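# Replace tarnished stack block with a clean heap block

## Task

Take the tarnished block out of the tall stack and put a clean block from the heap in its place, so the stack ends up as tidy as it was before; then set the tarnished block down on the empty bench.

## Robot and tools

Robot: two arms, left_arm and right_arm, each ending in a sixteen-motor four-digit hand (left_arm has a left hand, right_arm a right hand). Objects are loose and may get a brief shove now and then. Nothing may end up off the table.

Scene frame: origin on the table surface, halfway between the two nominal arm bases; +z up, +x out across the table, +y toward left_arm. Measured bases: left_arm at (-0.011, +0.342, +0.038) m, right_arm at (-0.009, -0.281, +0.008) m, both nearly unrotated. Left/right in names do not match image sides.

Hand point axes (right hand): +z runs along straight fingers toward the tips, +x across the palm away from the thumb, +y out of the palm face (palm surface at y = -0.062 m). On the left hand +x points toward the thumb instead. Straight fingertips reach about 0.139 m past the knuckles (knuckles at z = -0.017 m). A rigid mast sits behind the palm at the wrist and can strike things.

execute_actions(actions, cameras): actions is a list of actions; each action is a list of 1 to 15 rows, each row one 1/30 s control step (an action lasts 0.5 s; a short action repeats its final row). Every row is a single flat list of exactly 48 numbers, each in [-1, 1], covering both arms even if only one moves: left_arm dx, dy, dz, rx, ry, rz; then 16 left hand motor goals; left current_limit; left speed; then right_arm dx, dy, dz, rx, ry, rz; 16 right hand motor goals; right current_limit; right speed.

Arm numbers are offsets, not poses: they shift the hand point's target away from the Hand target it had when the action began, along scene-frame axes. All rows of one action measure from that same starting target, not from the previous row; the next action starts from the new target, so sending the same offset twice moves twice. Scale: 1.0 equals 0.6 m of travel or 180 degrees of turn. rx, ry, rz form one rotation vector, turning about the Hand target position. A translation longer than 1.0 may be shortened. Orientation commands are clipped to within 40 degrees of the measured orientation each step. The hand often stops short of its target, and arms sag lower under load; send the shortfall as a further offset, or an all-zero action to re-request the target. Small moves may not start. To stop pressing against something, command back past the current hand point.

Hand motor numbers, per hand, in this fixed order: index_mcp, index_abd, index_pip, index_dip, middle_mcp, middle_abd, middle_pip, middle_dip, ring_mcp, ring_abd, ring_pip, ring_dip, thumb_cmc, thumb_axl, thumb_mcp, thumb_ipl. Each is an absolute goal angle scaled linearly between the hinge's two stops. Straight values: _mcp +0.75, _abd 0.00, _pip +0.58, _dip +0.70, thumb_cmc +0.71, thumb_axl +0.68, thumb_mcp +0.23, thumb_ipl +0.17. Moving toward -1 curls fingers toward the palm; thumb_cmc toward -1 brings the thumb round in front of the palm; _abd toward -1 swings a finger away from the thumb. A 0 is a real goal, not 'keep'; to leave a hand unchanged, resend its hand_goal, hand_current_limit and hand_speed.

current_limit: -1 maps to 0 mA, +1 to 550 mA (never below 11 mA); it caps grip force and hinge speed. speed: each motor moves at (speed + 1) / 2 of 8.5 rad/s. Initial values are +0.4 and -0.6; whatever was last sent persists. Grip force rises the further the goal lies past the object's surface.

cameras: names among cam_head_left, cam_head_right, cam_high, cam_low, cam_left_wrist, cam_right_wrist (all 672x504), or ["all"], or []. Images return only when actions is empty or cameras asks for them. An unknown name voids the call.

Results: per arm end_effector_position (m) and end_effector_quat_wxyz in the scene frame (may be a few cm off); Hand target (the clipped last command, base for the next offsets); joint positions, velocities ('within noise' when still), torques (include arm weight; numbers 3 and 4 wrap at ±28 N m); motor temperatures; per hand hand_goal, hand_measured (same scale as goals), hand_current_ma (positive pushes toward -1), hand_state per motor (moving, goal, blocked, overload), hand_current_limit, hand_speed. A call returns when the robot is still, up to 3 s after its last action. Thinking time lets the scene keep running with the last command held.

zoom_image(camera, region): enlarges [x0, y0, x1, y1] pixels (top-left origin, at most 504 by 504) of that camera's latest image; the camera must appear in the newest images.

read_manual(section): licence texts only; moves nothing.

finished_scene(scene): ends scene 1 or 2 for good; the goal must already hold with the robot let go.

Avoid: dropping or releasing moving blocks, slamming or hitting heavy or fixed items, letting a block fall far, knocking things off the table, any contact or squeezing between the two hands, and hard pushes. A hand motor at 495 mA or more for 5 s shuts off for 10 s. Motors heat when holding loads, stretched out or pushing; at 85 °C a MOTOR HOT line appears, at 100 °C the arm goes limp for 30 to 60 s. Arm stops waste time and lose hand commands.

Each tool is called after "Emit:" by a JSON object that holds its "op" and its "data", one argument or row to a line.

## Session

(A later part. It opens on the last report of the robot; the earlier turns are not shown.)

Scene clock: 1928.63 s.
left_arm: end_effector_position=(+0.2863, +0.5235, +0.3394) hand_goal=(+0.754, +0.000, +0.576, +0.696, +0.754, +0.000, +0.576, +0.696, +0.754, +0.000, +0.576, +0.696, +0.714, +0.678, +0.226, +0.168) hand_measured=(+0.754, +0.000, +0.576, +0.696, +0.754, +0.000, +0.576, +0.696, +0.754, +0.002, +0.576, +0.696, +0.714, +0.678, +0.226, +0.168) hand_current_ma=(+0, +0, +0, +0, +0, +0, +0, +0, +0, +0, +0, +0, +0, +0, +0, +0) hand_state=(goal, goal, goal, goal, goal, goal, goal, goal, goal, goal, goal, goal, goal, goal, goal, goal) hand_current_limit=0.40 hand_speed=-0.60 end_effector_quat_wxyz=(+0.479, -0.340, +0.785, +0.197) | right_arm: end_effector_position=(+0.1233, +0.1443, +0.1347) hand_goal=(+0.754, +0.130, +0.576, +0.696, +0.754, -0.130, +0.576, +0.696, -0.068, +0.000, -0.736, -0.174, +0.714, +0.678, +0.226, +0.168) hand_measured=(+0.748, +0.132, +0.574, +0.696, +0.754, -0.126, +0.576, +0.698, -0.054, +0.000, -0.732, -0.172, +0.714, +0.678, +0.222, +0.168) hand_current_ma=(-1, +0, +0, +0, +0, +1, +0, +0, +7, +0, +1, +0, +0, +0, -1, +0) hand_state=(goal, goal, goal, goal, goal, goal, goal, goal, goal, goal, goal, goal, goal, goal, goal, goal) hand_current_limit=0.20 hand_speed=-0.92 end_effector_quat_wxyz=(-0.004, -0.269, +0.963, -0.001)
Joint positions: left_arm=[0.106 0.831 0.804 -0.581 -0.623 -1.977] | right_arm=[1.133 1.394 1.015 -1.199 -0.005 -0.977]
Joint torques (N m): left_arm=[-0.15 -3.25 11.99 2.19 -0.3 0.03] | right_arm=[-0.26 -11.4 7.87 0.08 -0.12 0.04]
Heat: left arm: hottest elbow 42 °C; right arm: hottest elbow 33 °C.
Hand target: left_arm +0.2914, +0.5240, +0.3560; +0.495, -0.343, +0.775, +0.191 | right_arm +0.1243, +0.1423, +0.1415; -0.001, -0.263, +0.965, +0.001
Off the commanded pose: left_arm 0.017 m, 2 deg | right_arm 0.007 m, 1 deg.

Emit:
{"op": "execute_actions", "data": {
  "actions": [
    [[0,0,0,0,0,0,0.754,0,0.576,0.696,0.754,0,0.576,0.696,0.754,0,0.576,0.696,0.714,0.678,0.226,0.168,0.4,-0.6,0.0113,0.0242,0.075,0.0199,-0.0093,0,0.754,0.13,0.576,0.696,0.754,-0.13,0.576,0.696,-0.068,0,-0.737,-0.174,0.714,0.678,0.226,0.168,0.2,-0.92]],
    [[0,0,0,0,0,0,0.754,0,0.576,0.696,0.754,0,0.576,0.696,0.754,0,0.576,0.696,0.714,0.678,0.226,0.168,0.4,-0.6,0,0,0.02,0,0,0,0.754,0.13,0.576,0.696,0.754,-0.13,0.576,0.696,-0.068,0,-0.737,-0.174,0.714,0.678,0.226,0.168,0.2,-0.92]],
    [[0,0,0,0,0,0,0.754,0,0.576,0.696,0.754,0,0.576,0.696,0.754,0,0.576,0.696,0.714,0.678,0.226,0.168,0.4,-0.6,-0.0068,-0.0167,-0.07,-0.0199,0.0093,0,0.754,0.13,0.576,0.696,0.754,-0.13,0.576,0.696,-0.068,0,-0.737,-0.174,0.714,0.678,0.226,0.168,0.2,-0.92]],
    [[0,0,0,0,0,0,0.754,0,0.576,0.696,0.754,0,0.576,0.696,0.754,0,0.576,0.696,0.714,0.678,0.226,0.168,0.4,-0.6,0,0,-0.041,0,0,0,0.754,0.13,0.576,0.696,0.754,-0.13,0.576,0.696,-0.068,0,-0.737,-0.174,0.714,0.678,0.226,0.168,0.2,-0.92]]
  ],
  "cameras": ["cam_low","cam_right_wrist"]
}}

Emit:
{"op": "zoom_image", "data": {
  "camera": "cam_low",
  "region": [365, 95, 415, 140]
}}

Emit:
{"op": "zoom_image", "data": {
  "camera": "cam_right_wrist",
  "region": [220, 0, 380, 115]
}}

Scene clock: 1956.73 s.
left_arm: end_effector_position=(+0.2863, +0.5235, +0.3394) hand_goal=(+0.754, +0.000, +0.576, +0.696, +0.754, +0.000, +0.576, +0.696, +0.754, +0.000, +0.576, +0.696, +0.714, +0.678, +0.226, +0.168) hand_measured=(+0.754, +0.000, +0.576, +0.696, +0.754, +0.000, +0.576, +0.696, +0.754, +0.002, +0.576, +0.696, +0.714, +0.678, +0.226, +0.168) hand_current_ma=(+0, +0, +0, +0, +0, +0, +0, +0, +0, +0, +0, +0, +0, +0, +0, +0) hand_state=(goal, goal, goal, goal, goal, goal, goal, goal, goal, goal, goal, goal, goal, goal, goal, goal) hand_current_limit=0.40 hand_speed=-0.60 end_effector_quat_wxyz=(+0.479, -0.340, +0.785, +0.197) | right_arm: end_effector_position=(+0.1241, +0.1461, +0.1355) hand_goal=(+0.754, +0.130, +0.576, +0.696, +0.754, -0.130, +0.576, +0.696, -0.068, +0.000, -0.736, -0.174, +0.714, +0.678, +0.226, +0.168) hand_measured=(+0.750, +0.132, +0.574, +0.696, +0.754, -0.126, +0.576, +0.698, -0.054, +0.000, -0.732, -0.172, +0.714, +0.678, +0.222, +0.168) hand_current_ma=(-1, +0, +0, +0, +0, +1, +0, +0, +7, +0, +1, +0, +0, +0, -1, +0) hand_state=(goal, goal, goal, goal, goal, goal, goal, goal, goal, goal, goal, goal, goal, goal, goal, goal) hand_current_limit=0.20 hand_speed=-0.92 end_effector_quat_wxyz=(-0.003, -0.269, +0.963, +0.001)
Joint positions: left_arm=[0.106 0.831 0.804 -0.581 -0.623 -1.977] | right_arm=[1.133 1.396 1.019 -1.197 -0.005 -0.977]
Joint torques (N m): left_arm=[-0.03 -3.31 11.97 2.18 -0.3 0.03] | right_arm=[-0.38 -9.76 7.24 1.06 -0.12 0.02]
Heat: left arm: hottest elbow 42 °C; right arm: hottest elbow 34 °C.
Hand target: left_arm +0.2914, +0.5240, +0.3560; +0.495, -0.343, +0.775, +0.191 | right_arm +0.1269, +0.1467, +0.1318; -0.001, -0.263, +0.965, +0.001
Off the commanded pose: left_arm 0.017 m, 2 deg | right_arm 0.005 m, 1 deg.
Images, in order (width x height): cam_low 672x504, cam_right_wrist 672x504.

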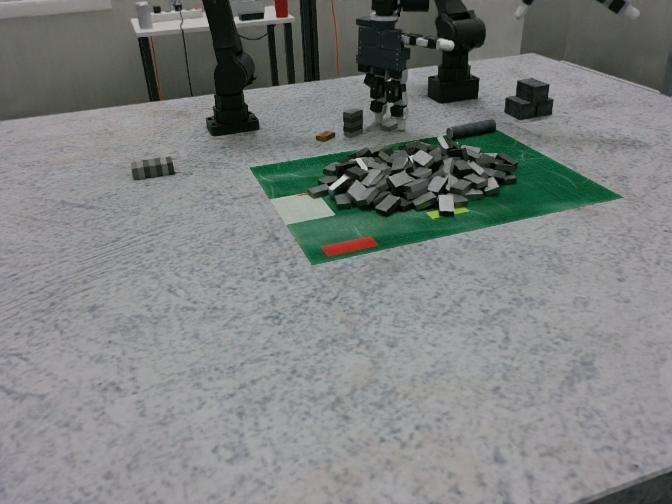

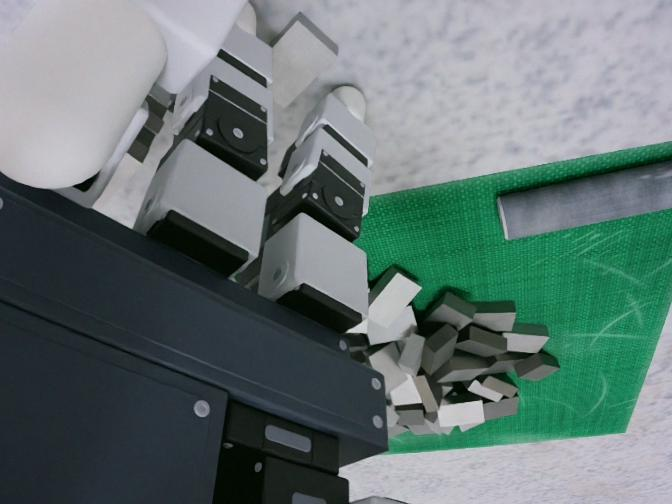

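Scaled by 10.080 from the camera's 672x504 image, which has a finer 960x720 frame.

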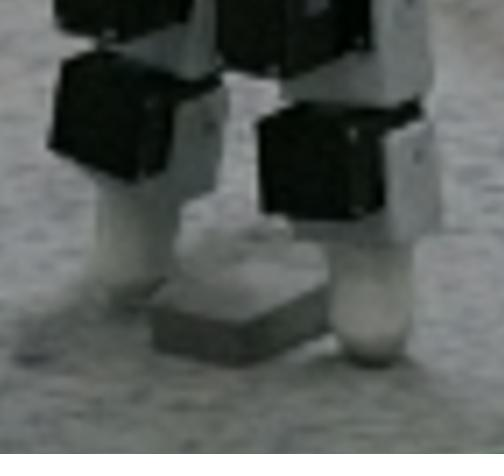

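Scaled by 3.150 from the camera's 672x504 image, which has a finer 960x720 frame.

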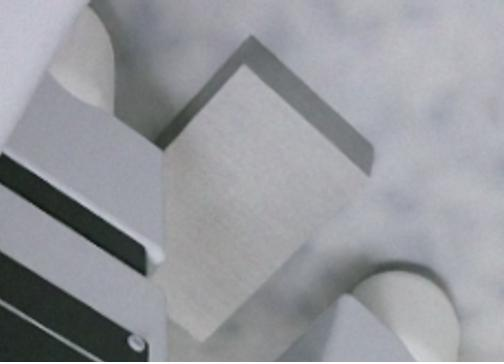

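Emit:
{"op": "execute_actions", "data": {
  "actions": [
    [[0,0,0,0,0,0,0.754,0,0.576,0.696,0.754,0,0.576,0.696,0.754,0,0.576,0.696,0.714,0.678,0.226,0.168,0.4,-0.6,0,0,0,0,0,0,0.754,0.03,0.576,0.696,0.754,-0.03,0.576,0.696,-0.068,0,-0.737,-0.174,0.714,0.678,0.226,0.168,0.2,-0.9]],
    [[0,0,0,0,0,0,0.754,0,0.576,0.696,0.754,0,0.576,0.696,0.754,0,0.576,0.696,0.714,0.678,0.226,0.168,0.4,-0.6,0,0,0,0,0,0,0.754,-0.02,0.576,0.696,0.754,0.02,0.576,0.696,-0.068,0,-0.737,-0.174,0.714,0.678,0.226,0.168,0.2,-0.94]],
    [[0,0,0,0,0,0,0.754,0,0.576,0.696,0.754,0,0.576,0.696,0.754,0,0.576,0.696,0.714,0.678,0.226,0.168,0.4,-0.6,0,0,0,0,0,0,0.754,-0.06,0.576,0.696,0.754,0.05,0.576,0.696,-0.068,0,-0.737,-0.174,0.714,0.678,0.226,0.168,0.2,-0.94]],
    [[0,0,0,0,0,0,0.754,0,0.576,0.696,0.754,0,0.576,0.696,0.754,0,0.576,0.696,0.714,0.678,0.226,0.168,0.4,-0.6,0,0,0,0,0,0,0.754,-0.2,0.576,0.696,0.754,0.17,0.576,0.696,-0.068,0,-0.737,-0.174,0.714,0.678,0.226,0.168,0.2,-0.93]],
    [[0,0,0,0,0,0,0.754,0,0.576,0.696,0.754,0,0.576,0.696,0.754,0,0.576,0.696,0.714,0.678,0.226,0.168,0.4,-0.6,0,0,0,0,0,0,0.754,-0.2,0.576,0.696,0.754,0.17,0.576,0.696,-0.068,0,-0.737,-0.174,0.714,0.678,0.226,0.168,0.2,-0.93]]
  ],
  "cameras": ["cam_low","cam_right_wrist"]
}}

Emit:
{"op": "zoom_image", "data": {
  "camera": "cam_low",
  "region": [365, 95, 415, 140]
}}

Emit:
{"op": "zoom_image", "data": {
  "camera": "cam_right_wrist",
  "region": [220, 0, 380, 115]
}}

Scene clock: 1978.90 s.
left_arm: end_effector_position=(+0.2863, +0.5235, +0.3394) hand_goal=(+0.754, +0.000, +0.576, +0.696, +0.754, +0.000, +0.576, +0.696, +0.754, +0.000, +0.576, +0.696, +0.714, +0.678, +0.226, +0.168) hand_measured=(+0.754, +0.000, +0.576, +0.696, +0.754, +0.000, +0.576, +0.696, +0.754, +0.002, +0.576, +0.696, +0.714, +0.678, +0.226, +0.168) hand_current_ma=(+0, +0, +0, +0, +0, +0, +0, +0, +0, +0, +0, +0, +0, +0, +0, +0) hand_state=(goal, goal, goal, goal, goal, goal, goal, goal, goal, goal, goal, goal, goal, goal, goal, goal) hand_current_limit=0.40 hand_speed=-0.60 end_effector_quat_wxyz=(+0.479, -0.340, +0.785, +0.197) | right_arm: end_effector_position=(+0.1241, +0.1462, +0.1355) hand_goal=(+0.754, -0.200, +0.576, +0.696, +0.754, +0.170, +0.576, +0.696, -0.068, +0.000, -0.736, -0.174, +0.714, +0.678, +0.226, +0.168) hand_measured=(+0.750, -0.008, +0.574, +0.696, +0.754, +0.004, +0.576, +0.698, -0.054, +0.000, -0.732, -0.172, +0.714, +0.678, +0.222, +0.168) hand_current_ma=(-1, +330, +0, +0, +0, -330, +0, +0, +7, +0, +1, +0, +0, +0, -1, +0) hand_state=(goal, blocked, goal, goal, goal, blocked, goal, goal, goal, goal, goal, goal, goal, goal, goal, goal) hand_current_limit=0.20 hand_speed=-0.93 end_effector_quat_wxyz=(-0.003, -0.269, +0.963, +0.001)
Joint positions: left_arm=[0.106 0.831 0.804 -0.581 -0.623 -1.977] | right_arm=[1.133 1.396 1.019 -1.197 -0.005 -0.977]
Joint torques (N m): left_arm=[-0.09 -3.31 11.97 2.18 -0.3 0.03] | right_arm=[-0.38 -9.76 7.24 1.06 -0.12 0.02]
Heat: left arm: hottest elbow 42 °C; right arm: hottest elbow 33 °C.
Hand target: left_arm +0.2914, +0.5240, +0.3560; +0.495, -0.343, +0.775, +0.191 | right_arm +0.1269, +0.1468, +0.1318; -0.001, -0.263, +0.965, +0.001
Off the commanded pose: left_arm 0.017 m, 2 deg | right_arm 0.005 m, 1 deg.
Images, in order (width x height): cam_low 672x504, cam_right_wrist 672x504.

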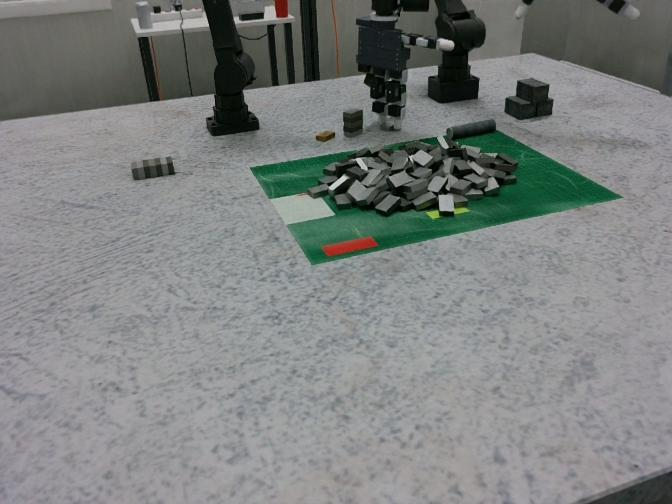

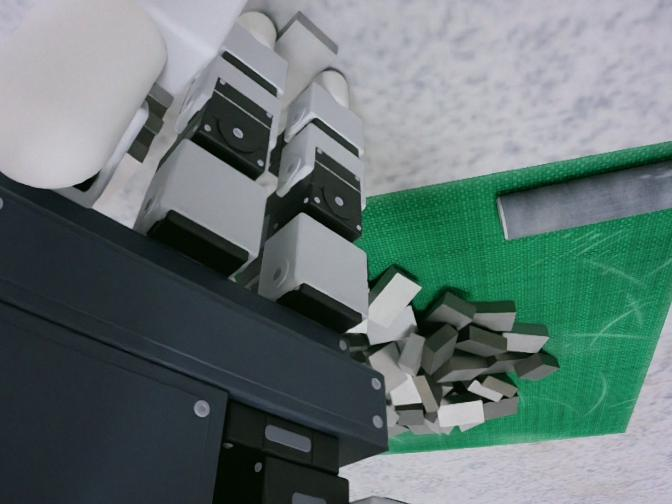

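Scaled by 10.080 from the camera's 672x504 image, which has a finer 960x720 frame.

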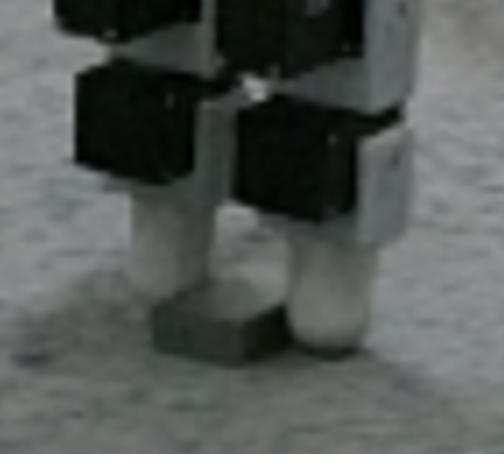

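Scaled by 3.150 from the camera's 672x504 image, which has a finer 960x720 frame.

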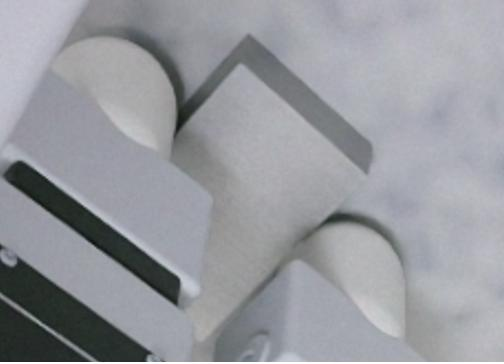

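Emit:
{"op": "execute_actions", "data": {
  "actions": [
    [[0,0,0,0,0,0,0.754,0,0.576,0.696,0.754,0,0.576,0.696,0.754,0,0.576,0.696,0.714,0.678,0.226,0.168,0.4,-0.6,0.0113,0.0242,0.075,0.0199,-0.0093,0,0.754,-0.2,0.576,0.696,0.754,0.17,0.576,0.696,-0.068,0,-0.737,-0.174,0.714,0.678,0.226,0.168,0.2,-0.93]],
    [[0,0,0,0,0,0,0.754,0,0.576,0.696,0.754,0,0.576,0.696,0.754,0,0.576,0.696,0.714,0.678,0.226,0.168,0.4,-0.6,0,0,0.06,0,0,0,0.754,-0.2,0.576,0.696,0.754,0.17,0.576,0.696,-0.068,0,-0.737,-0.174,0.714,0.678,0.226,0.168,0.2,-0.93]],
    [[0,0,0,0,0,0,0.754,0,0.576,0.696,0.754,0,0.576,0.696,0.754,0,0.576,0.696,0.714,0.678,0.226,0.168,0.4,-0.6,0,-0.03,0.05,0,0,0,0.754,-0.2,0.576,0.696,0.754,0.17,0.576,0.696,-0.068,0,-0.737,-0.174,0.714,0.678,0.226,0.168,0.2,-0.93]],
    [[0,0,0,0,0,0,0.754,0,0.576,0.696,0.754,0,0.576,0.696,0.754,0,0.576,0.696,0.714,0.678,0.226,0.168,0.4,-0.6,0.0033,-0.075,0,0,0,-0.012,0.754,-0.2,0.576,0.696,0.754,0.17,0.576,0.696,-0.068,0,-0.737,-0.174,0.714,0.678,0.226,0.168,0.2,-0.93]],
    [[0,0,0,0,0,0,0.754,0,0.576,0.696,0.754,0,0.576,0.696,0.754,0,0.576,0.696,0.714,0.678,0.226,0.168,0.4,-0.6,0.003,-0.0738,-0.02,-0.0199,0.0093,-0.013,0.754,-0.2,0.576,0.696,0.754,0.17,0.576,0.696,-0.068,0,-0.737,-0.174,0.714,0.678,0.226,0.168,0.2,-0.93]],
    [[0,0,0,0,0,0,0.754,0,0.576,0.696,0.754,0,0.576,0.696,0.754,0,0.576,0.696,0.714,0.678,0.226,0.168,0.4,-0.6,0,0,-0.055,0,0,0,0.754,-0.2,0.576,0.696,0.754,0.17,0.576,0.696,-0.068,0,-0.737,-0.174,0.714,0.678,0.226,0.168,0.2,-0.93]]
  ],
  "cameras": ["cam_low","cam_right_wrist"]
}}

Emit:
{"op": "zoom_image", "data": {
  "camera": "cam_low",
  "region": [333, 90, 378, 140]
}}

Emit:
{"op": "zoom_image", "data": {
  "camera": "cam_right_wrist",
  "region": [265, 0, 345, 80]
}}

Scene clock: 2009.73 s.
left_arm: end_effector_position=(+0.2863, +0.5235, +0.3394) hand_goal=(+0.754, +0.000, +0.576, +0.696, +0.754, +0.000, +0.576, +0.696, +0.754, +0.000, +0.576, +0.696, +0.714, +0.678, +0.226, +0.168) hand_measured=(+0.754, +0.000, +0.576, +0.696, +0.754, +0.000, +0.576, +0.696, +0.754, +0.002, +0.576, +0.696, +0.714, +0.678, +0.226, +0.168) hand_current_ma=(+0, +0, +0, +0, +0, +0, +0, +0, +0, +0, +0, +0, +0, +0, +0, +0) hand_state=(goal, goal, goal, goal, goal, goal, goal, goal, goal, goal, goal, goal, goal, goal, goal, goal) hand_current_limit=0.40 hand_speed=-0.60 end_effector_quat_wxyz=(+0.479, -0.340, +0.785, +0.197) | right_arm: end_effector_position=(+0.1348, +0.0533, +0.1980) hand_goal=(+0.754, -0.200, +0.576, +0.696, +0.754, +0.170, +0.576, +0.696, -0.068, +0.000, -0.736, -0.174, +0.714, +0.678, +0.226, +0.168) hand_measured=(+0.746, -0.008, +0.574, +0.696, +0.758, +0.004, +0.578, +0.698, -0.054, +0.000, -0.732, -0.172, +0.714, +0.678, +0.222, +0.168) hand_current_ma=(-2, +330, +0, +0, +1, -330, +0, +0, +7, +0, +1, +0, +0, +0, -1, +0) hand_state=(goal, blocked, goal, goal, goal, blocked, goal, goal, goal, goal, goal, goal, goal, goal, goal, goal) hand_current_limit=0.20 hand_speed=-0.93 end_effector_quat_wxyz=(-0.004, -0.221, +0.975, -0.004)
Joint positions: left_arm=[0.106 0.831 0.804 -0.581 -0.623 -1.977] | right_arm=[0.994 1.128 0.96 -1.414 0 -1.016]
Joint torques (N m): left_arm=[-0.03 -3.31 11.97 2.19 -0.3 0.03] | right_arm=[-0.79 -6.36 8.08 1.02 -0.13 -0.2]
Heat: left arm: hottest elbow 42 °C; right arm: hottest elbow 33 °C.
Hand target: left_arm +0.2914, +0.5240, +0.3560; +0.495, -0.343, +0.775, +0.191 | right_arm +0.1376, +0.0541, +0.1980; +0.000, -0.224, +0.974, +0.000
Off the commanded pose: left_arm 0.017 m, 2 deg | right_arm 0.003 m, 1 deg.
Images, in order (width x height): cam_low 672x504, cam_right_wrist 672x504.

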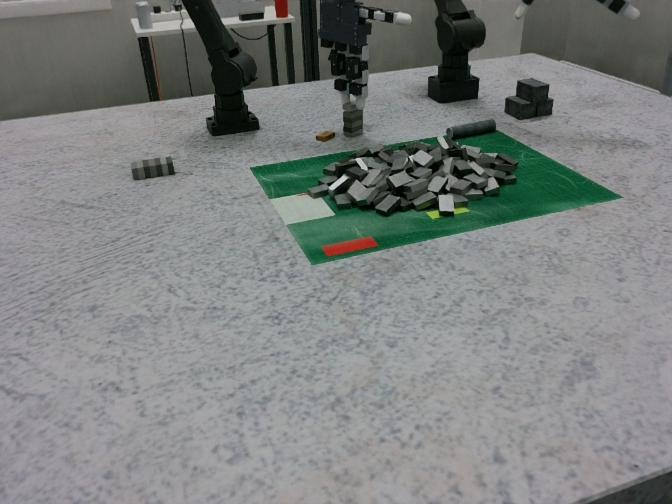

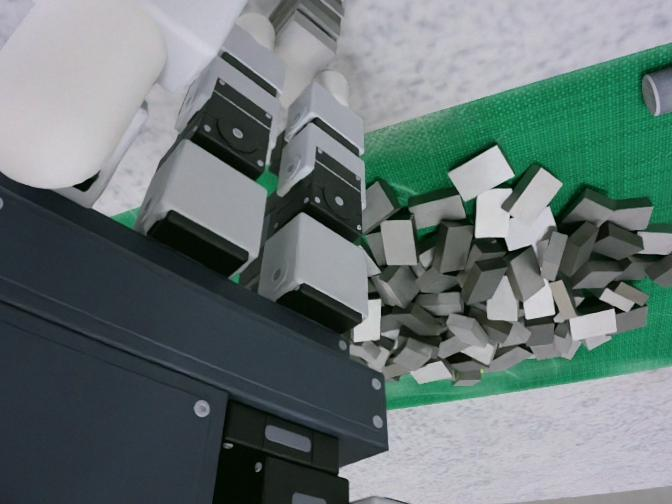

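Scaled by 10.080 from the camera's 672x504 image, which has a finer 960x720 frame.

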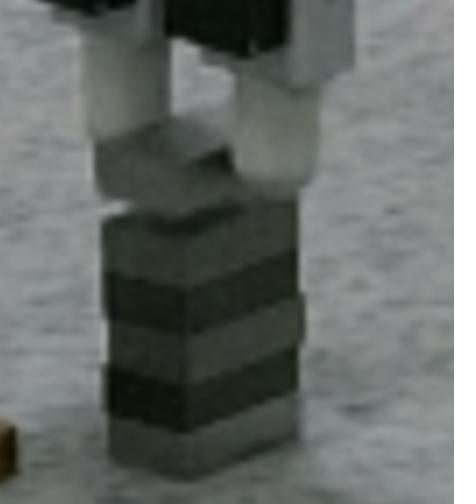

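Scaled by 6.300 from the camera's 672x504 image, which has a finer 960x720 frame.

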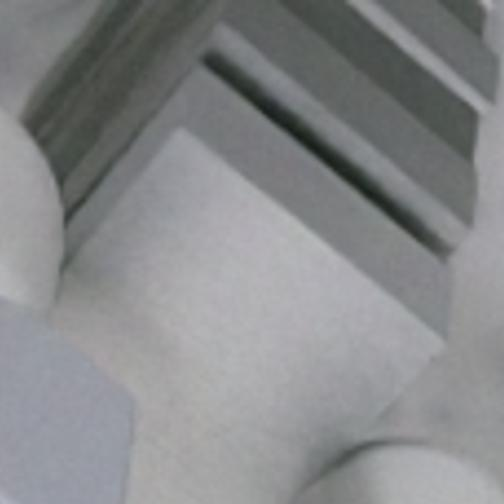

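Emit:
{"op": "zoom_image", "data": {
  "camera": "cam_right_wrist",
  "region": [285, 0, 350, 65]
}}

Emit:
{"op": "zoom_image", "data": {
  "camera": "cam_low",
  "region": [340, 98, 365, 124]
}}

Scaled by 7.754 from the camera's 672x504 image, which has a finer 960x720 frame.

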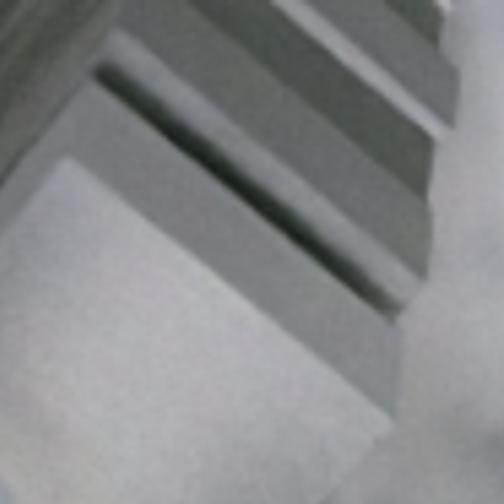

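Scaled by 19.385 from the camera's 672x504 image, which has a finer 960x720 frame.

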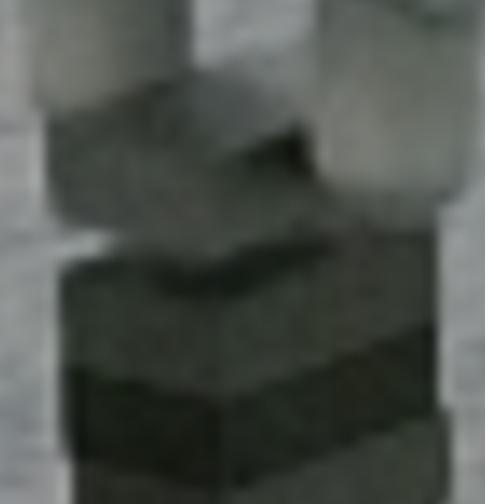

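Emit:
{"op": "execute_actions", "data": {
  "actions": [
    [[0,0,0,0,0,0,0.754,0,0.576,0.696,0.754,0,0.576,0.696,0.754,0,0.576,0.696,0.714,0.678,0.226,0.168,0.4,-0.6,0.002,0.0045,-0.004,0,0,0,0.754,-0.2,0.576,0.696,0.754,0.17,0.576,0.696,-0.068,0,-0.737,-0.174,0.714,0.678,0.226,0.168,0.2,-0.93]]
  ],
  "cameras": ["cam_low","cam_right_wrist"]
}}

Emit:
{"op": "zoom_image", "data": {
  "camera": "cam_right_wrist",
  "region": [285, 0, 350, 65]
}}

Emit:
{"op": "zoom_image", "data": {
  "camera": "cam_low",
  "region": [340, 98, 365, 124]
}}

Scene clock: 2045.27 s.
left_arm: end_effector_position=(+0.2863, +0.5235, +0.3394) hand_goal=(+0.754, +0.000, +0.576, +0.696, +0.754, +0.000, +0.576, +0.696, +0.754, +0.000, +0.576, +0.696, +0.714, +0.678, +0.226, +0.168) hand_measured=(+0.754, +0.000, +0.576, +0.696, +0.754, +0.000, +0.576, +0.696, +0.754, +0.002, +0.576, +0.696, +0.714, +0.678, +0.226, +0.168) hand_current_ma=(+0, +0, +0, +0, +0, +0, +0, +0, +0, +0, +0, +0, +0, +0, +0, +0) hand_state=(goal, goal, goal, goal, goal, goal, goal, goal, goal, goal, goal, goal, goal, goal, goal, goal) hand_current_limit=0.40 hand_speed=-0.60 end_effector_quat_wxyz=(+0.479, -0.340, +0.785, +0.197) | right_arm: end_effector_position=(+0.1360, +0.0553, +0.1972) hand_goal=(+0.754, -0.200, +0.576, +0.696, +0.754, +0.170, +0.576, +0.696, -0.068, +0.000, -0.736, -0.174, +0.714, +0.678, +0.226, +0.168) hand_measured=(+0.746, -0.008, +0.574, +0.696, +0.758, +0.004, +0.578, +0.698, -0.054, +0.000, -0.732, -0.172, +0.714, +0.678, +0.222, +0.168) hand_current_ma=(-2, +330, +0, +0, +1, -330, +0, +0, +7, +0, +1, +0, +0, +0, -1, +0) hand_state=(goal, blocked, goal, goal, goal, blocked, goal, goal, goal, goal, goal, goal, goal, goal, goal, goal) hand_current_limit=0.20 hand_speed=-0.93 end_effector_quat_wxyz=(-0.002, -0.221, +0.975, -0.002)
Joint positions: left_arm=[0.106 0.831 0.804 -0.581 -0.623 -1.977] | right_arm=[0.994 1.132 0.96 -1.405 0 -1.016]
Joint torques (N m): left_arm=[-0.03 -3.19 11.97 2.18 -0.3 0.02] | right_arm=[-0.67 -5.95 8.13 1.06 -0.14 -0.19]
Heat: left arm: hottest elbow 42 °C; right arm: hottest elbow 33 °C.
Hand target: left_arm +0.2914, +0.5240, +0.3560; +0.495, -0.343, +0.775, +0.191 | right_arm +0.1388, +0.0568, +0.1955; +0.000, -0.225, +0.974, +0.000
Off the commanded pose: left_arm 0.017 m, 2 deg | right_arm 0.004 m, 1 deg.
Images, in order (width x height): cam_low 672x504, cam_right_wrist 672x504.

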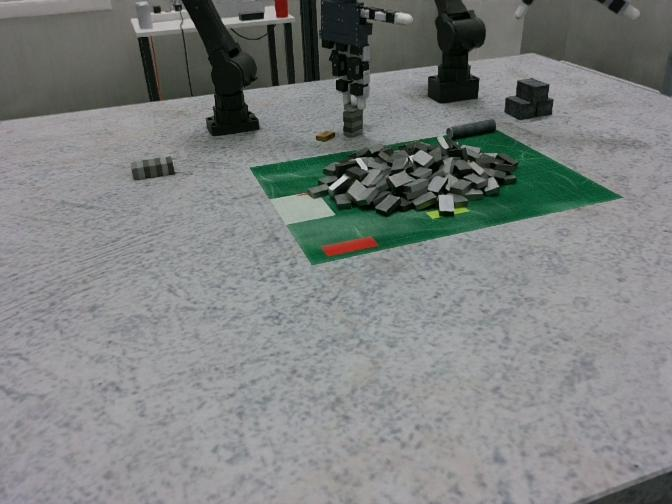

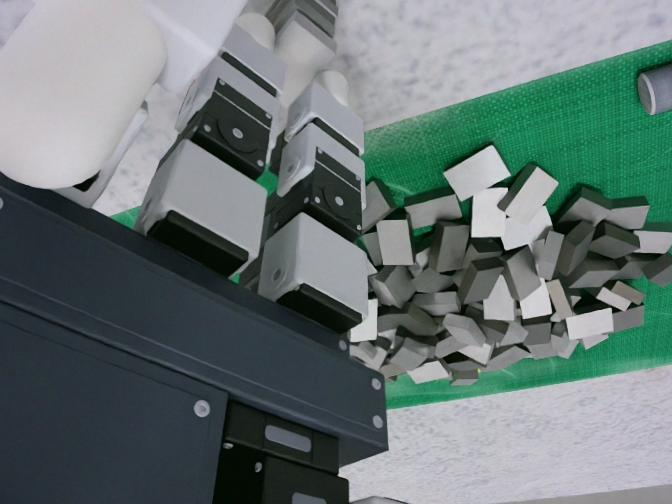

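Scaled by 7.754 from the camera's 672x504 image, which has a finer 960x720 frame.

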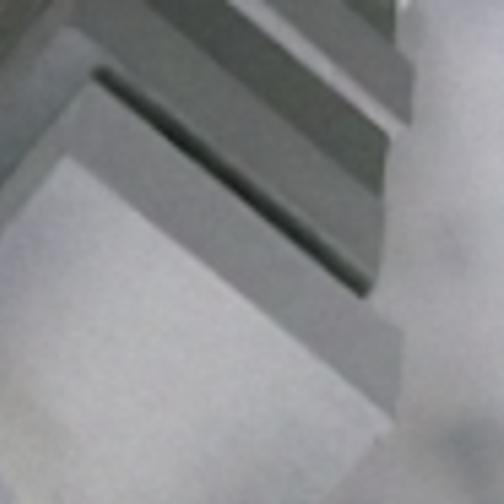

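Scaled by 19.385 from the camera's 672x504 image, which has a finer 960x720 frame.

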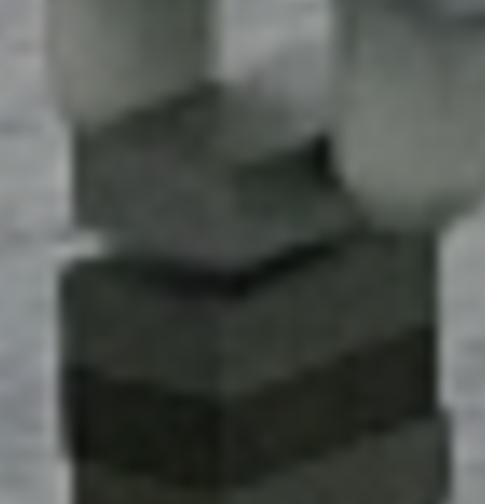

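Emit:
{"op": "execute_actions", "data": {
  "actions": [
    [[0,0,0,0,0,0,0.754,0,0.576,0.696,0.754,0,0.576,0.696,0.754,0,0.576,0.696,0.714,0.678,0.226,0.168,0.4,-0.6,0.0005,-0.004,0,0,0,0,0.754,-0.2,0.576,0.696,0.754,0.17,0.576,0.696,-0.068,0,-0.737,-0.174,0.714,0.678,0.226,0.168,0.2,-0.93]]
  ],
  "cameras": ["cam_low","cam_right_wrist"]
}}

Emit:
{"op": "zoom_image", "data": {
  "camera": "cam_low",
  "region": [340, 98, 365, 124]
}}

Emit:
{"op": "zoom_image", "data": {
  "camera": "cam_right_wrist",
  "region": [285, 0, 350, 65]
}}

Scene clock: 2092.03 s.
left_arm: end_effector_position=(+0.2863, +0.5235, +0.3394) hand_goal=(+0.754, +0.000, +0.576, +0.696, +0.754, +0.000, +0.576, +0.696, +0.754, +0.000, +0.576, +0.696, +0.714, +0.678, +0.226, +0.168) hand_measured=(+0.754, +0.000, +0.576, +0.696, +0.754, +0.000, +0.576, +0.696, +0.754, +0.002, +0.576, +0.696, +0.714, +0.678, +0.226, +0.168) hand_current_ma=(+0, +0, +0, +0, +0, +0, +0, +0, +0, +0, +0, +0, +0, +0, +0, +0) hand_state=(goal, goal, goal, goal, goal, goal, goal, goal, goal, goal, goal, goal, goal, goal, goal, goal) hand_current_limit=0.40 hand_speed=-0.60 end_effector_quat_wxyz=(+0.479, -0.340, +0.785, +0.197) | right_arm: end_effector_position=(+0.1370, +0.0547, +0.1972) hand_goal=(+0.754, -0.200, +0.576, +0.696, +0.754, +0.170, +0.576, +0.696, -0.068, +0.000, -0.736, -0.174, +0.714, +0.678, +0.226, +0.168) hand_measured=(+0.746, -0.008, +0.574, +0.696, +0.758, +0.004, +0.578, +0.698, -0.054, +0.000, -0.732, -0.172, +0.714, +0.678, +0.222, +0.168) hand_current_ma=(-2, +330, +0, +0, +1, -330, +0, +0, +7, +0, +1, +0, +0, +0, -1, +0) hand_state=(goal, blocked, goal, goal, goal, blocked, goal, goal, goal, goal, goal, goal, goal, goal, goal, goal) hand_current_limit=0.20 hand_speed=-0.93 end_effector_quat_wxyz=(-0.002, -0.221, +0.975, -0.002)
Joint positions: left_arm=[0.106 0.831 0.804 -0.581 -0.623 -1.977] | right_arm=[0.99 1.132 0.96 -1.405 0 -1.02]
Joint torques (N m): left_arm=[-0.03 -3.25 11.97 2.18 -0.31 0.03] | right_arm=[-0.73 -6.42 7.82 1.01 -0.13 -0.21]
Heat: left arm: hottest elbow 42 °C; right arm: hottest elbow 33 °C.
Hand target: left_arm +0.2914, +0.5240, +0.3560; +0.495, -0.343, +0.775, +0.191 | right_arm +0.1391, +0.0544, +0.1955; +0.000, -0.224, +0.974, +0.000
Off the commanded pose: left_arm 0.017 m, 2 deg | right_arm 0.003 m, 1 deg.
Images, in order (width x height): cam_low 672x504, cam_right_wrist 672x504.

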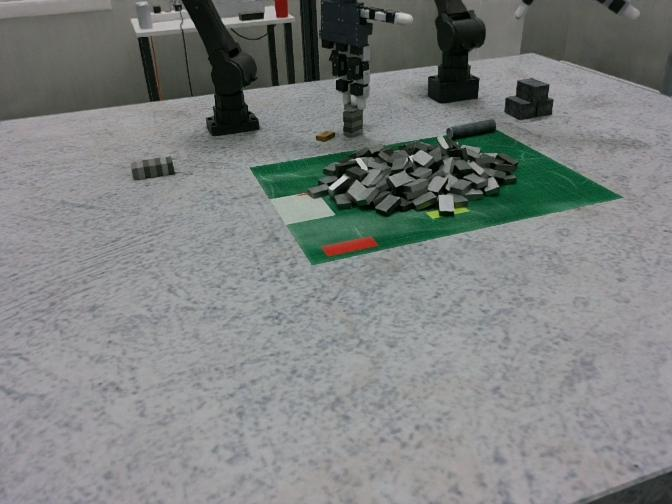

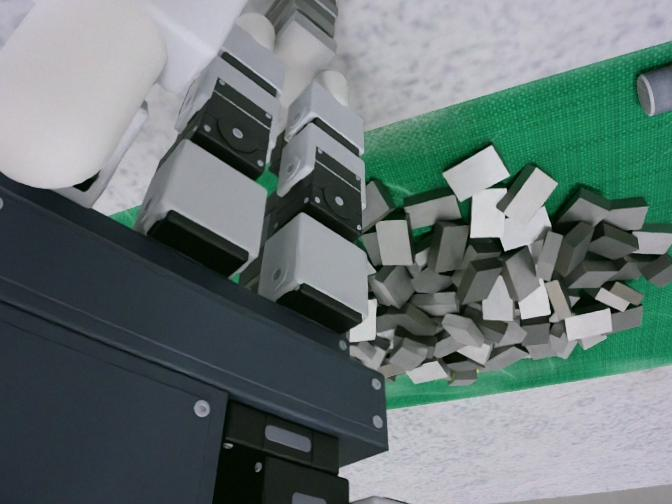

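Scaled by 19.385 from the camera's 672x504 image, which has a finer 960x720 frame.

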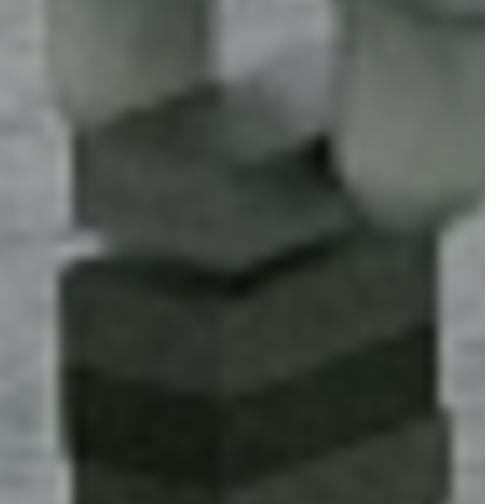

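Scaled by 7.754 from the camera's 672x504 image, which has a finer 960x720 frame.

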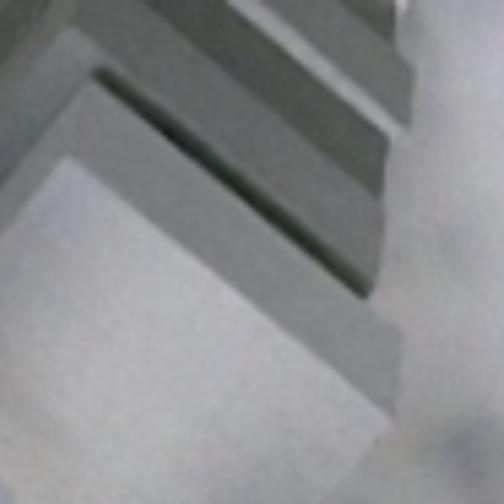

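Emit:
{"op": "execute_actions", "data": {
  "actions": [
    [[0,0,0,0,0,0,0.754,0,0.576,0.696,0.754,0,0.576,0.696,0.754,0,0.576,0.696,0.714,0.678,0.226,0.168,0.4,-0.6,-0.0005,-0.0015,-0.0045,0,0,0,0.754,-0.2,0.576,0.696,0.754,0.17,0.576,0.696,-0.068,0,-0.737,-0.174,0.714,0.678,0.226,0.168,0.2,-0.93]]
  ],
  "cameras": ["cam_low","cam_right_wrist"]
}}

Emit:
{"op": "zoom_image", "data": {
  "camera": "cam_low",
  "region": [340, 98, 365, 124]
}}

Emit:
{"op": "zoom_image", "data": {
  "camera": "cam_right_wrist",
  "region": [285, 0, 350, 65]
}}

Scene clock: 2145.80 s.
left_arm: end_effector_position=(+0.2863, +0.5235, +0.3394) hand_goal=(+0.754, +0.000, +0.576, +0.696, +0.754, +0.000, +0.576, +0.696, +0.754, +0.000, +0.576, +0.696, +0.714, +0.678, +0.226, +0.168) hand_measured=(+0.754, +0.000, +0.576, +0.696, +0.754, +0.000, +0.576, +0.696, +0.754, +0.002, +0.576, +0.696, +0.714, +0.678, +0.226, +0.168) hand_current_ma=(+0, +0, +0, +0, +0, +0, +0, +0, +0, +0, +0, +0, +0, +0, +0, +0) hand_state=(goal, goal, goal, goal, goal, goal, goal, goal, goal, goal, goal, goal, goal, goal, goal, goal) hand_current_limit=0.40 hand_speed=-0.60 end_effector_quat_wxyz=(+0.479, -0.340, +0.785, +0.197) | right_arm: end_effector_position=(+0.1364, +0.0533, +0.1938) hand_goal=(+0.754, -0.200, +0.576, +0.696, +0.754, +0.170, +0.576, +0.696, -0.068, +0.000, -0.736, -0.174, +0.714, +0.678, +0.226, +0.168) hand_measured=(+0.746, -0.008, +0.574, +0.696, +0.758, +0.004, +0.578, +0.698, -0.054, +0.000, -0.732, -0.172, +0.714, +0.678, +0.222, +0.168) hand_current_ma=(-2, +330, +0, +0, +1, -330, +0, +0, +7, +0, +1, +0, +0, +0, -1, +0) hand_state=(goal, blocked, goal, goal, goal, blocked, goal, goal, goal, goal, goal, goal, goal, goal, goal, goal) hand_current_limit=0.20 hand_speed=-0.93 end_effector_quat_wxyz=(-0.004, -0.221, +0.975, -0.003)
Joint positions: left_arm=[0.106 0.831 0.804 -0.581 -0.623 -1.977] | right_arm=[0.989 1.132 0.952 -1.401 0 -1.02]
Joint torques (N m): left_arm=[-0.03 -3.25 12 2.19 -0.3 0.03] | right_arm=[-0.73 -6.48 7.8 1.09 -0.13 -0.21]
Heat: left arm: hottest elbow 42 °C; right arm: hottest elbow 33 °C.
Hand target: left_arm +0.2914, +0.5240, +0.3560; +0.495, -0.343, +0.775, +0.191 | right_arm +0.1388, +0.0535, +0.1927; +0.000, -0.224, +0.974, +0.000
Off the commanded pose: left_arm 0.017 m, 2 deg | right_arm 0.003 m, 1 deg.
Images, in order (width x height): cam_low 672x504, cam_right_wrist 672x504.

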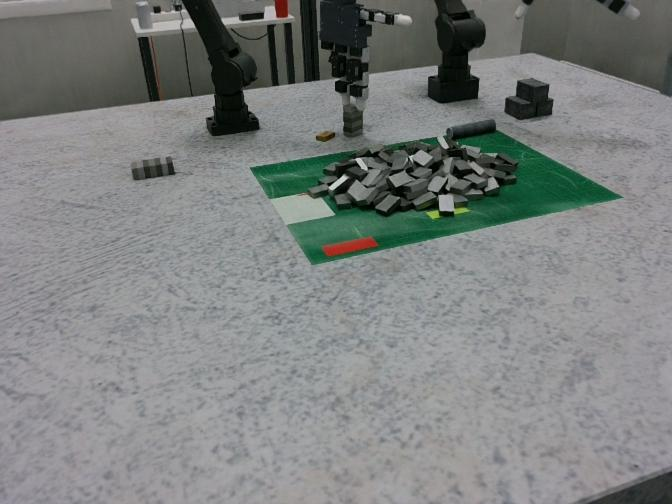

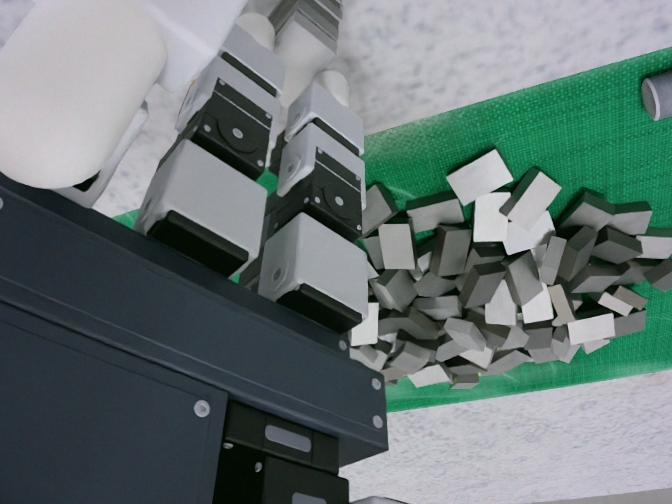

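Scaled by 19.385 from the camera's 672x504 image, which has a finer 960x720 frame.

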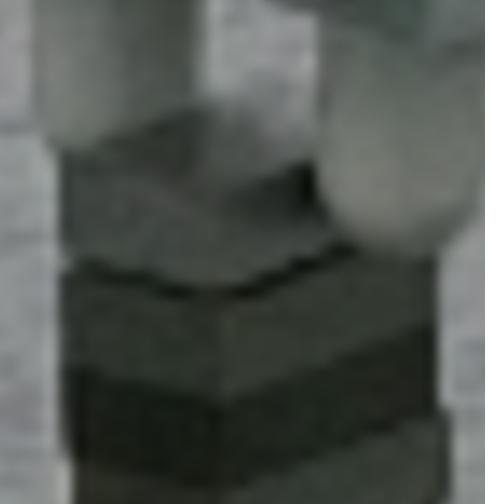

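Scaled by 7.754 from the camera's 672x504 image, which has a finer 960x720 frame.

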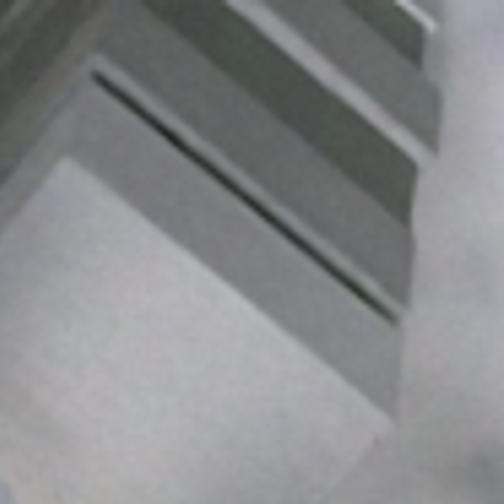

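Emit:
{"op": "execute_actions", "data": {
  "actions": [
    [[0,0,0,0,0,0,0.754,0,0.576,0.696,0.754,0,0.576,0.696,0.754,0,0.576,0.696,0.714,0.678,0.226,0.168,0.4,-0.6,0.001,0.001,-0.003,0,0,0,0.754,-0.2,0.576,0.696,0.754,0.17,0.576,0.696,-0.068,0,-0.737,-0.174,0.714,0.678,0.226,0.168,0.2,-0.93]]
  ],
  "cameras": ["cam_low","cam_right_wrist"]
}}

Emit:
{"op": "zoom_image", "data": {
  "camera": "cam_low",
  "region": [340, 98, 365, 124]
}}

Emit:
{"op": "zoom_image", "data": {
  "camera": "cam_right_wrist",
  "region": [285, 0, 350, 65]
}}

Scene clock: 2156.57 s.
left_arm: end_effector_position=(+0.2863, +0.5235, +0.3394) hand_goal=(+0.754, +0.000, +0.576, +0.696, +0.754, +0.000, +0.576, +0.696, +0.754, +0.000, +0.576, +0.696, +0.714, +0.678, +0.226, +0.168) hand_measured=(+0.754, +0.000, +0.576, +0.696, +0.754, +0.000, +0.576, +0.696, +0.754, +0.002, +0.576, +0.696, +0.714, +0.678, +0.226, +0.168) hand_current_ma=(+0, +0, +0, +0, +0, +0, +0, +0, +0, +0, +0, +0, +0, +0, +0, +0) hand_state=(goal, goal, goal, goal, goal, goal, goal, goal, goal, goal, goal, goal, goal, goal, goal, goal) hand_current_limit=0.40 hand_speed=-0.60 end_effector_quat_wxyz=(+0.479, -0.340, +0.785, +0.197) | right_arm: end_effector_position=(+0.1373, +0.0546, +0.1942) hand_goal=(+0.754, -0.200, +0.576, +0.696, +0.754, +0.170, +0.576, +0.696, -0.068, +0.000, -0.736, -0.174, +0.714, +0.678, +0.226, +0.168) hand_measured=(+0.746, -0.008, +0.574, +0.696, +0.758, +0.004, +0.578, +0.698, -0.054, +0.000, -0.732, -0.172, +0.714, +0.678, +0.222, +0.168) hand_current_ma=(-2, +330, +0, +0, +1, -330, +0, +0, +7, +0, +1, +0, +0, +0, -1, +0) hand_state=(goal, blocked, goal, goal, goal, blocked, goal, goal, goal, goal, goal, goal, goal, goal, goal, goal) hand_current_limit=0.20 hand_speed=-0.93 end_effector_quat_wxyz=(-0.001, -0.221, +0.975, -0.001)
Joint positions: left_arm=[0.106 0.831 0.804 -0.581 -0.623 -1.977] | right_arm=[0.989 1.132 0.952 -1.394 0 -1.021]
Joint torques (N m): left_arm=[-0.03 -3.25 11.99 2.19 -0.3 0.02] | right_arm=[-0.73 -6.18 7.62 1.06 -0.13 -0.21]
Heat: left arm: hottest elbow 42 °C; right arm: hottest elbow 33 °C.
Hand target: left_arm +0.2914, +0.5240, +0.3560; +0.495, -0.343, +0.775, +0.191 | right_arm +0.1393, +0.0541, +0.1909; +0.000, -0.225, +0.974, +0.000
Off the commanded pose: left_arm 0.017 m, 2 deg | right_arm 0.004 m, 0 deg.
Images, in order (width x height): cam_low 672x504, cam_right_wrist 672x504.

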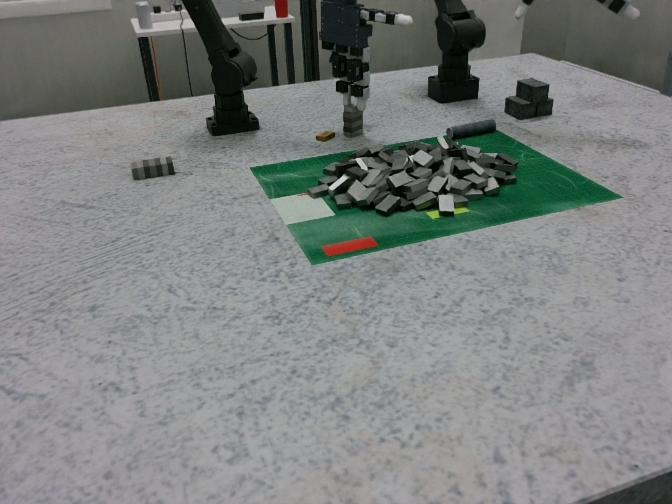

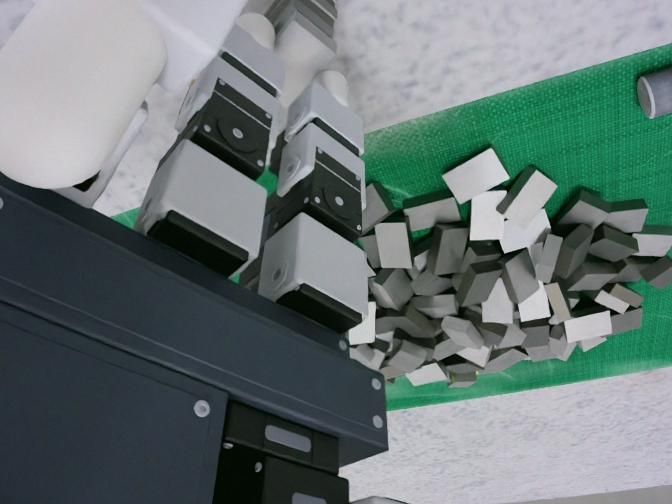

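Scaled by 19.385 from the camera's 672x504 image, which has a finer 960x720 frame.

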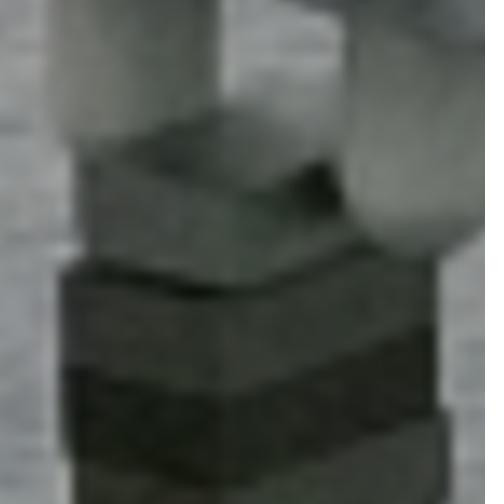

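Scaled by 7.754 from the camera's 672x504 image, which has a finer 960x720 frame.

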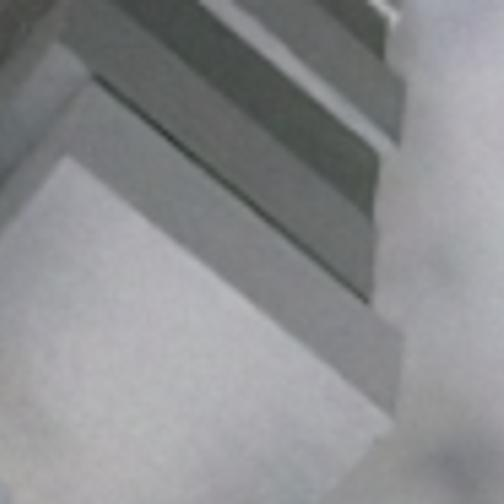

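Emit:
{"op": "execute_actions", "data": {
  "actions": [
    [[0,0,0,0,0,0,0.754,0,0.576,0.696,0.754,0,0.576,0.696,0.754,0,0.576,0.696,0.714,0.678,0.226,0.168,0.4,-0.6,-0.0005,-0.0005,-0.003,0,0,0,0.754,-0.2,0.576,0.696,0.754,0.17,0.576,0.696,-0.068,0,-0.737,-0.174,0.714,0.678,0.226,0.168,0.2,-0.93]]
  ],
  "cameras": ["cam_low","cam_right_wrist"]
}}

Emit:
{"op": "zoom_image", "data": {
  "camera": "cam_low",
  "region": [340, 98, 365, 124]
}}

Emit:
{"op": "zoom_image", "data": {
  "camera": "cam_right_wrist",
  "region": [285, 0, 350, 65]
}}

Scene clock: 2168.20 s.
left_arm: end_effector_position=(+0.2863, +0.5235, +0.3394) hand_goal=(+0.754, +0.000, +0.576, +0.696, +0.754, +0.000, +0.576, +0.696, +0.754, +0.000, +0.576, +0.696, +0.714, +0.678, +0.226, +0.168) hand_measured=(+0.754, +0.000, +0.576, +0.696, +0.754, +0.000, +0.576, +0.696, +0.754, +0.002, +0.576, +0.696, +0.714, +0.678, +0.226, +0.168) hand_current_ma=(+0, +0, +0, +0, +0, +0, +0, +0, +0, +0, +0, +0, +0, +0, +0, +0) hand_state=(goal, goal, goal, goal, goal, goal, goal, goal, goal, goal, goal, goal, goal, goal, goal, goal) hand_current_limit=0.40 hand_speed=-0.60 end_effector_quat_wxyz=(+0.479, -0.340, +0.785, +0.197) | right_arm: end_effector_position=(+0.1368, +0.0537, +0.1916) hand_goal=(+0.754, -0.200, +0.576, +0.696, +0.754, +0.170, +0.576, +0.696, -0.068, +0.000, -0.736, -0.174, +0.714, +0.678, +0.226, +0.168) hand_measured=(+0.746, -0.008, +0.574, +0.696, +0.758, +0.004, +0.578, +0.698, -0.054, +0.000, -0.732, -0.172, +0.714, +0.678, +0.222, +0.168) hand_current_ma=(-2, +330, +0, +0, +1, -330, +0, +0, +7, +0, +1, +0, +0, +0, -1, +0) hand_state=(goal, blocked, goal, goal, goal, blocked, goal, goal, goal, goal, goal, goal, goal, goal, goal, goal) hand_current_limit=0.20 hand_speed=-0.93 end_effector_quat_wxyz=(-0.002, -0.221, +0.975, -0.002)
Joint positions: left_arm=[0.106 0.831 0.804 -0.581 -0.623 -1.977] | right_arm=[0.989 1.132 0.945 -1.39 0 -1.021]
Joint torques (N m): left_arm=[-0.03 -3.31 11.99 2.21 -0.3 0.03] | right_arm=[-0.79 -6.18 7.72 1.09 -0.13 -0.2]
Heat: left arm: hottest elbow 42 °C; right arm: hottest elbow 33 °C.
Hand target: left_arm +0.2914, +0.5240, +0.3560; +0.495, -0.343, +0.775, +0.191 | right_arm +0.1390, +0.0537, +0.1891; +0.000, -0.225, +0.974, +0.000
Off the commanded pose: left_arm 0.017 m, 2 deg | right_arm 0.003 m, 1 deg.
Images, in order (width x height): cam_low 672x504, cam_right_wrist 672x504.

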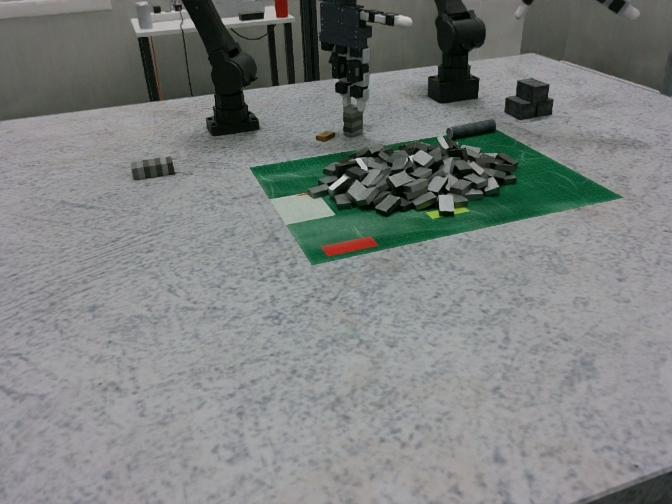

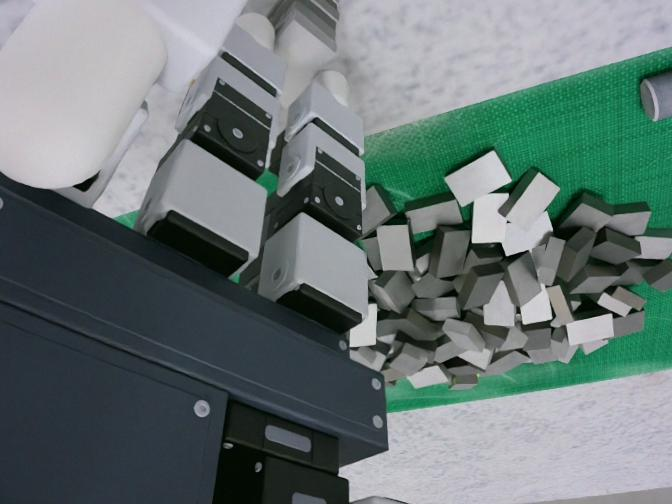

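Scaled by 19.385 from the camera's 672x504 image, which has a finer 960x720 frame.

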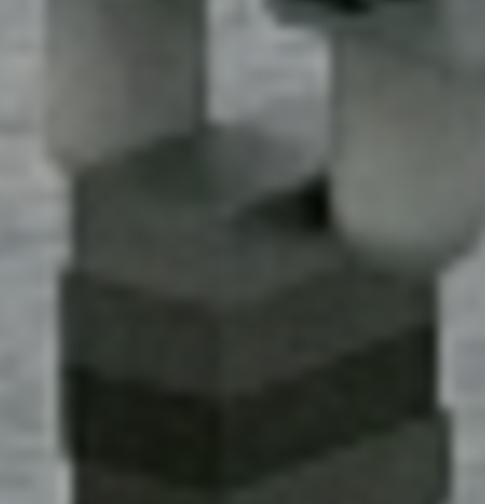

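Scaled by 7.754 from the camera's 672x504 image, which has a finer 960x720 frame.

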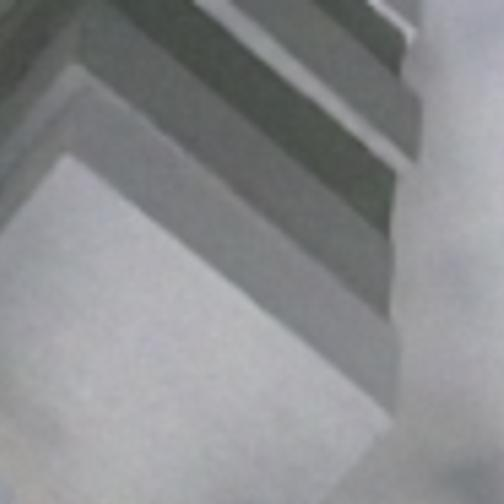

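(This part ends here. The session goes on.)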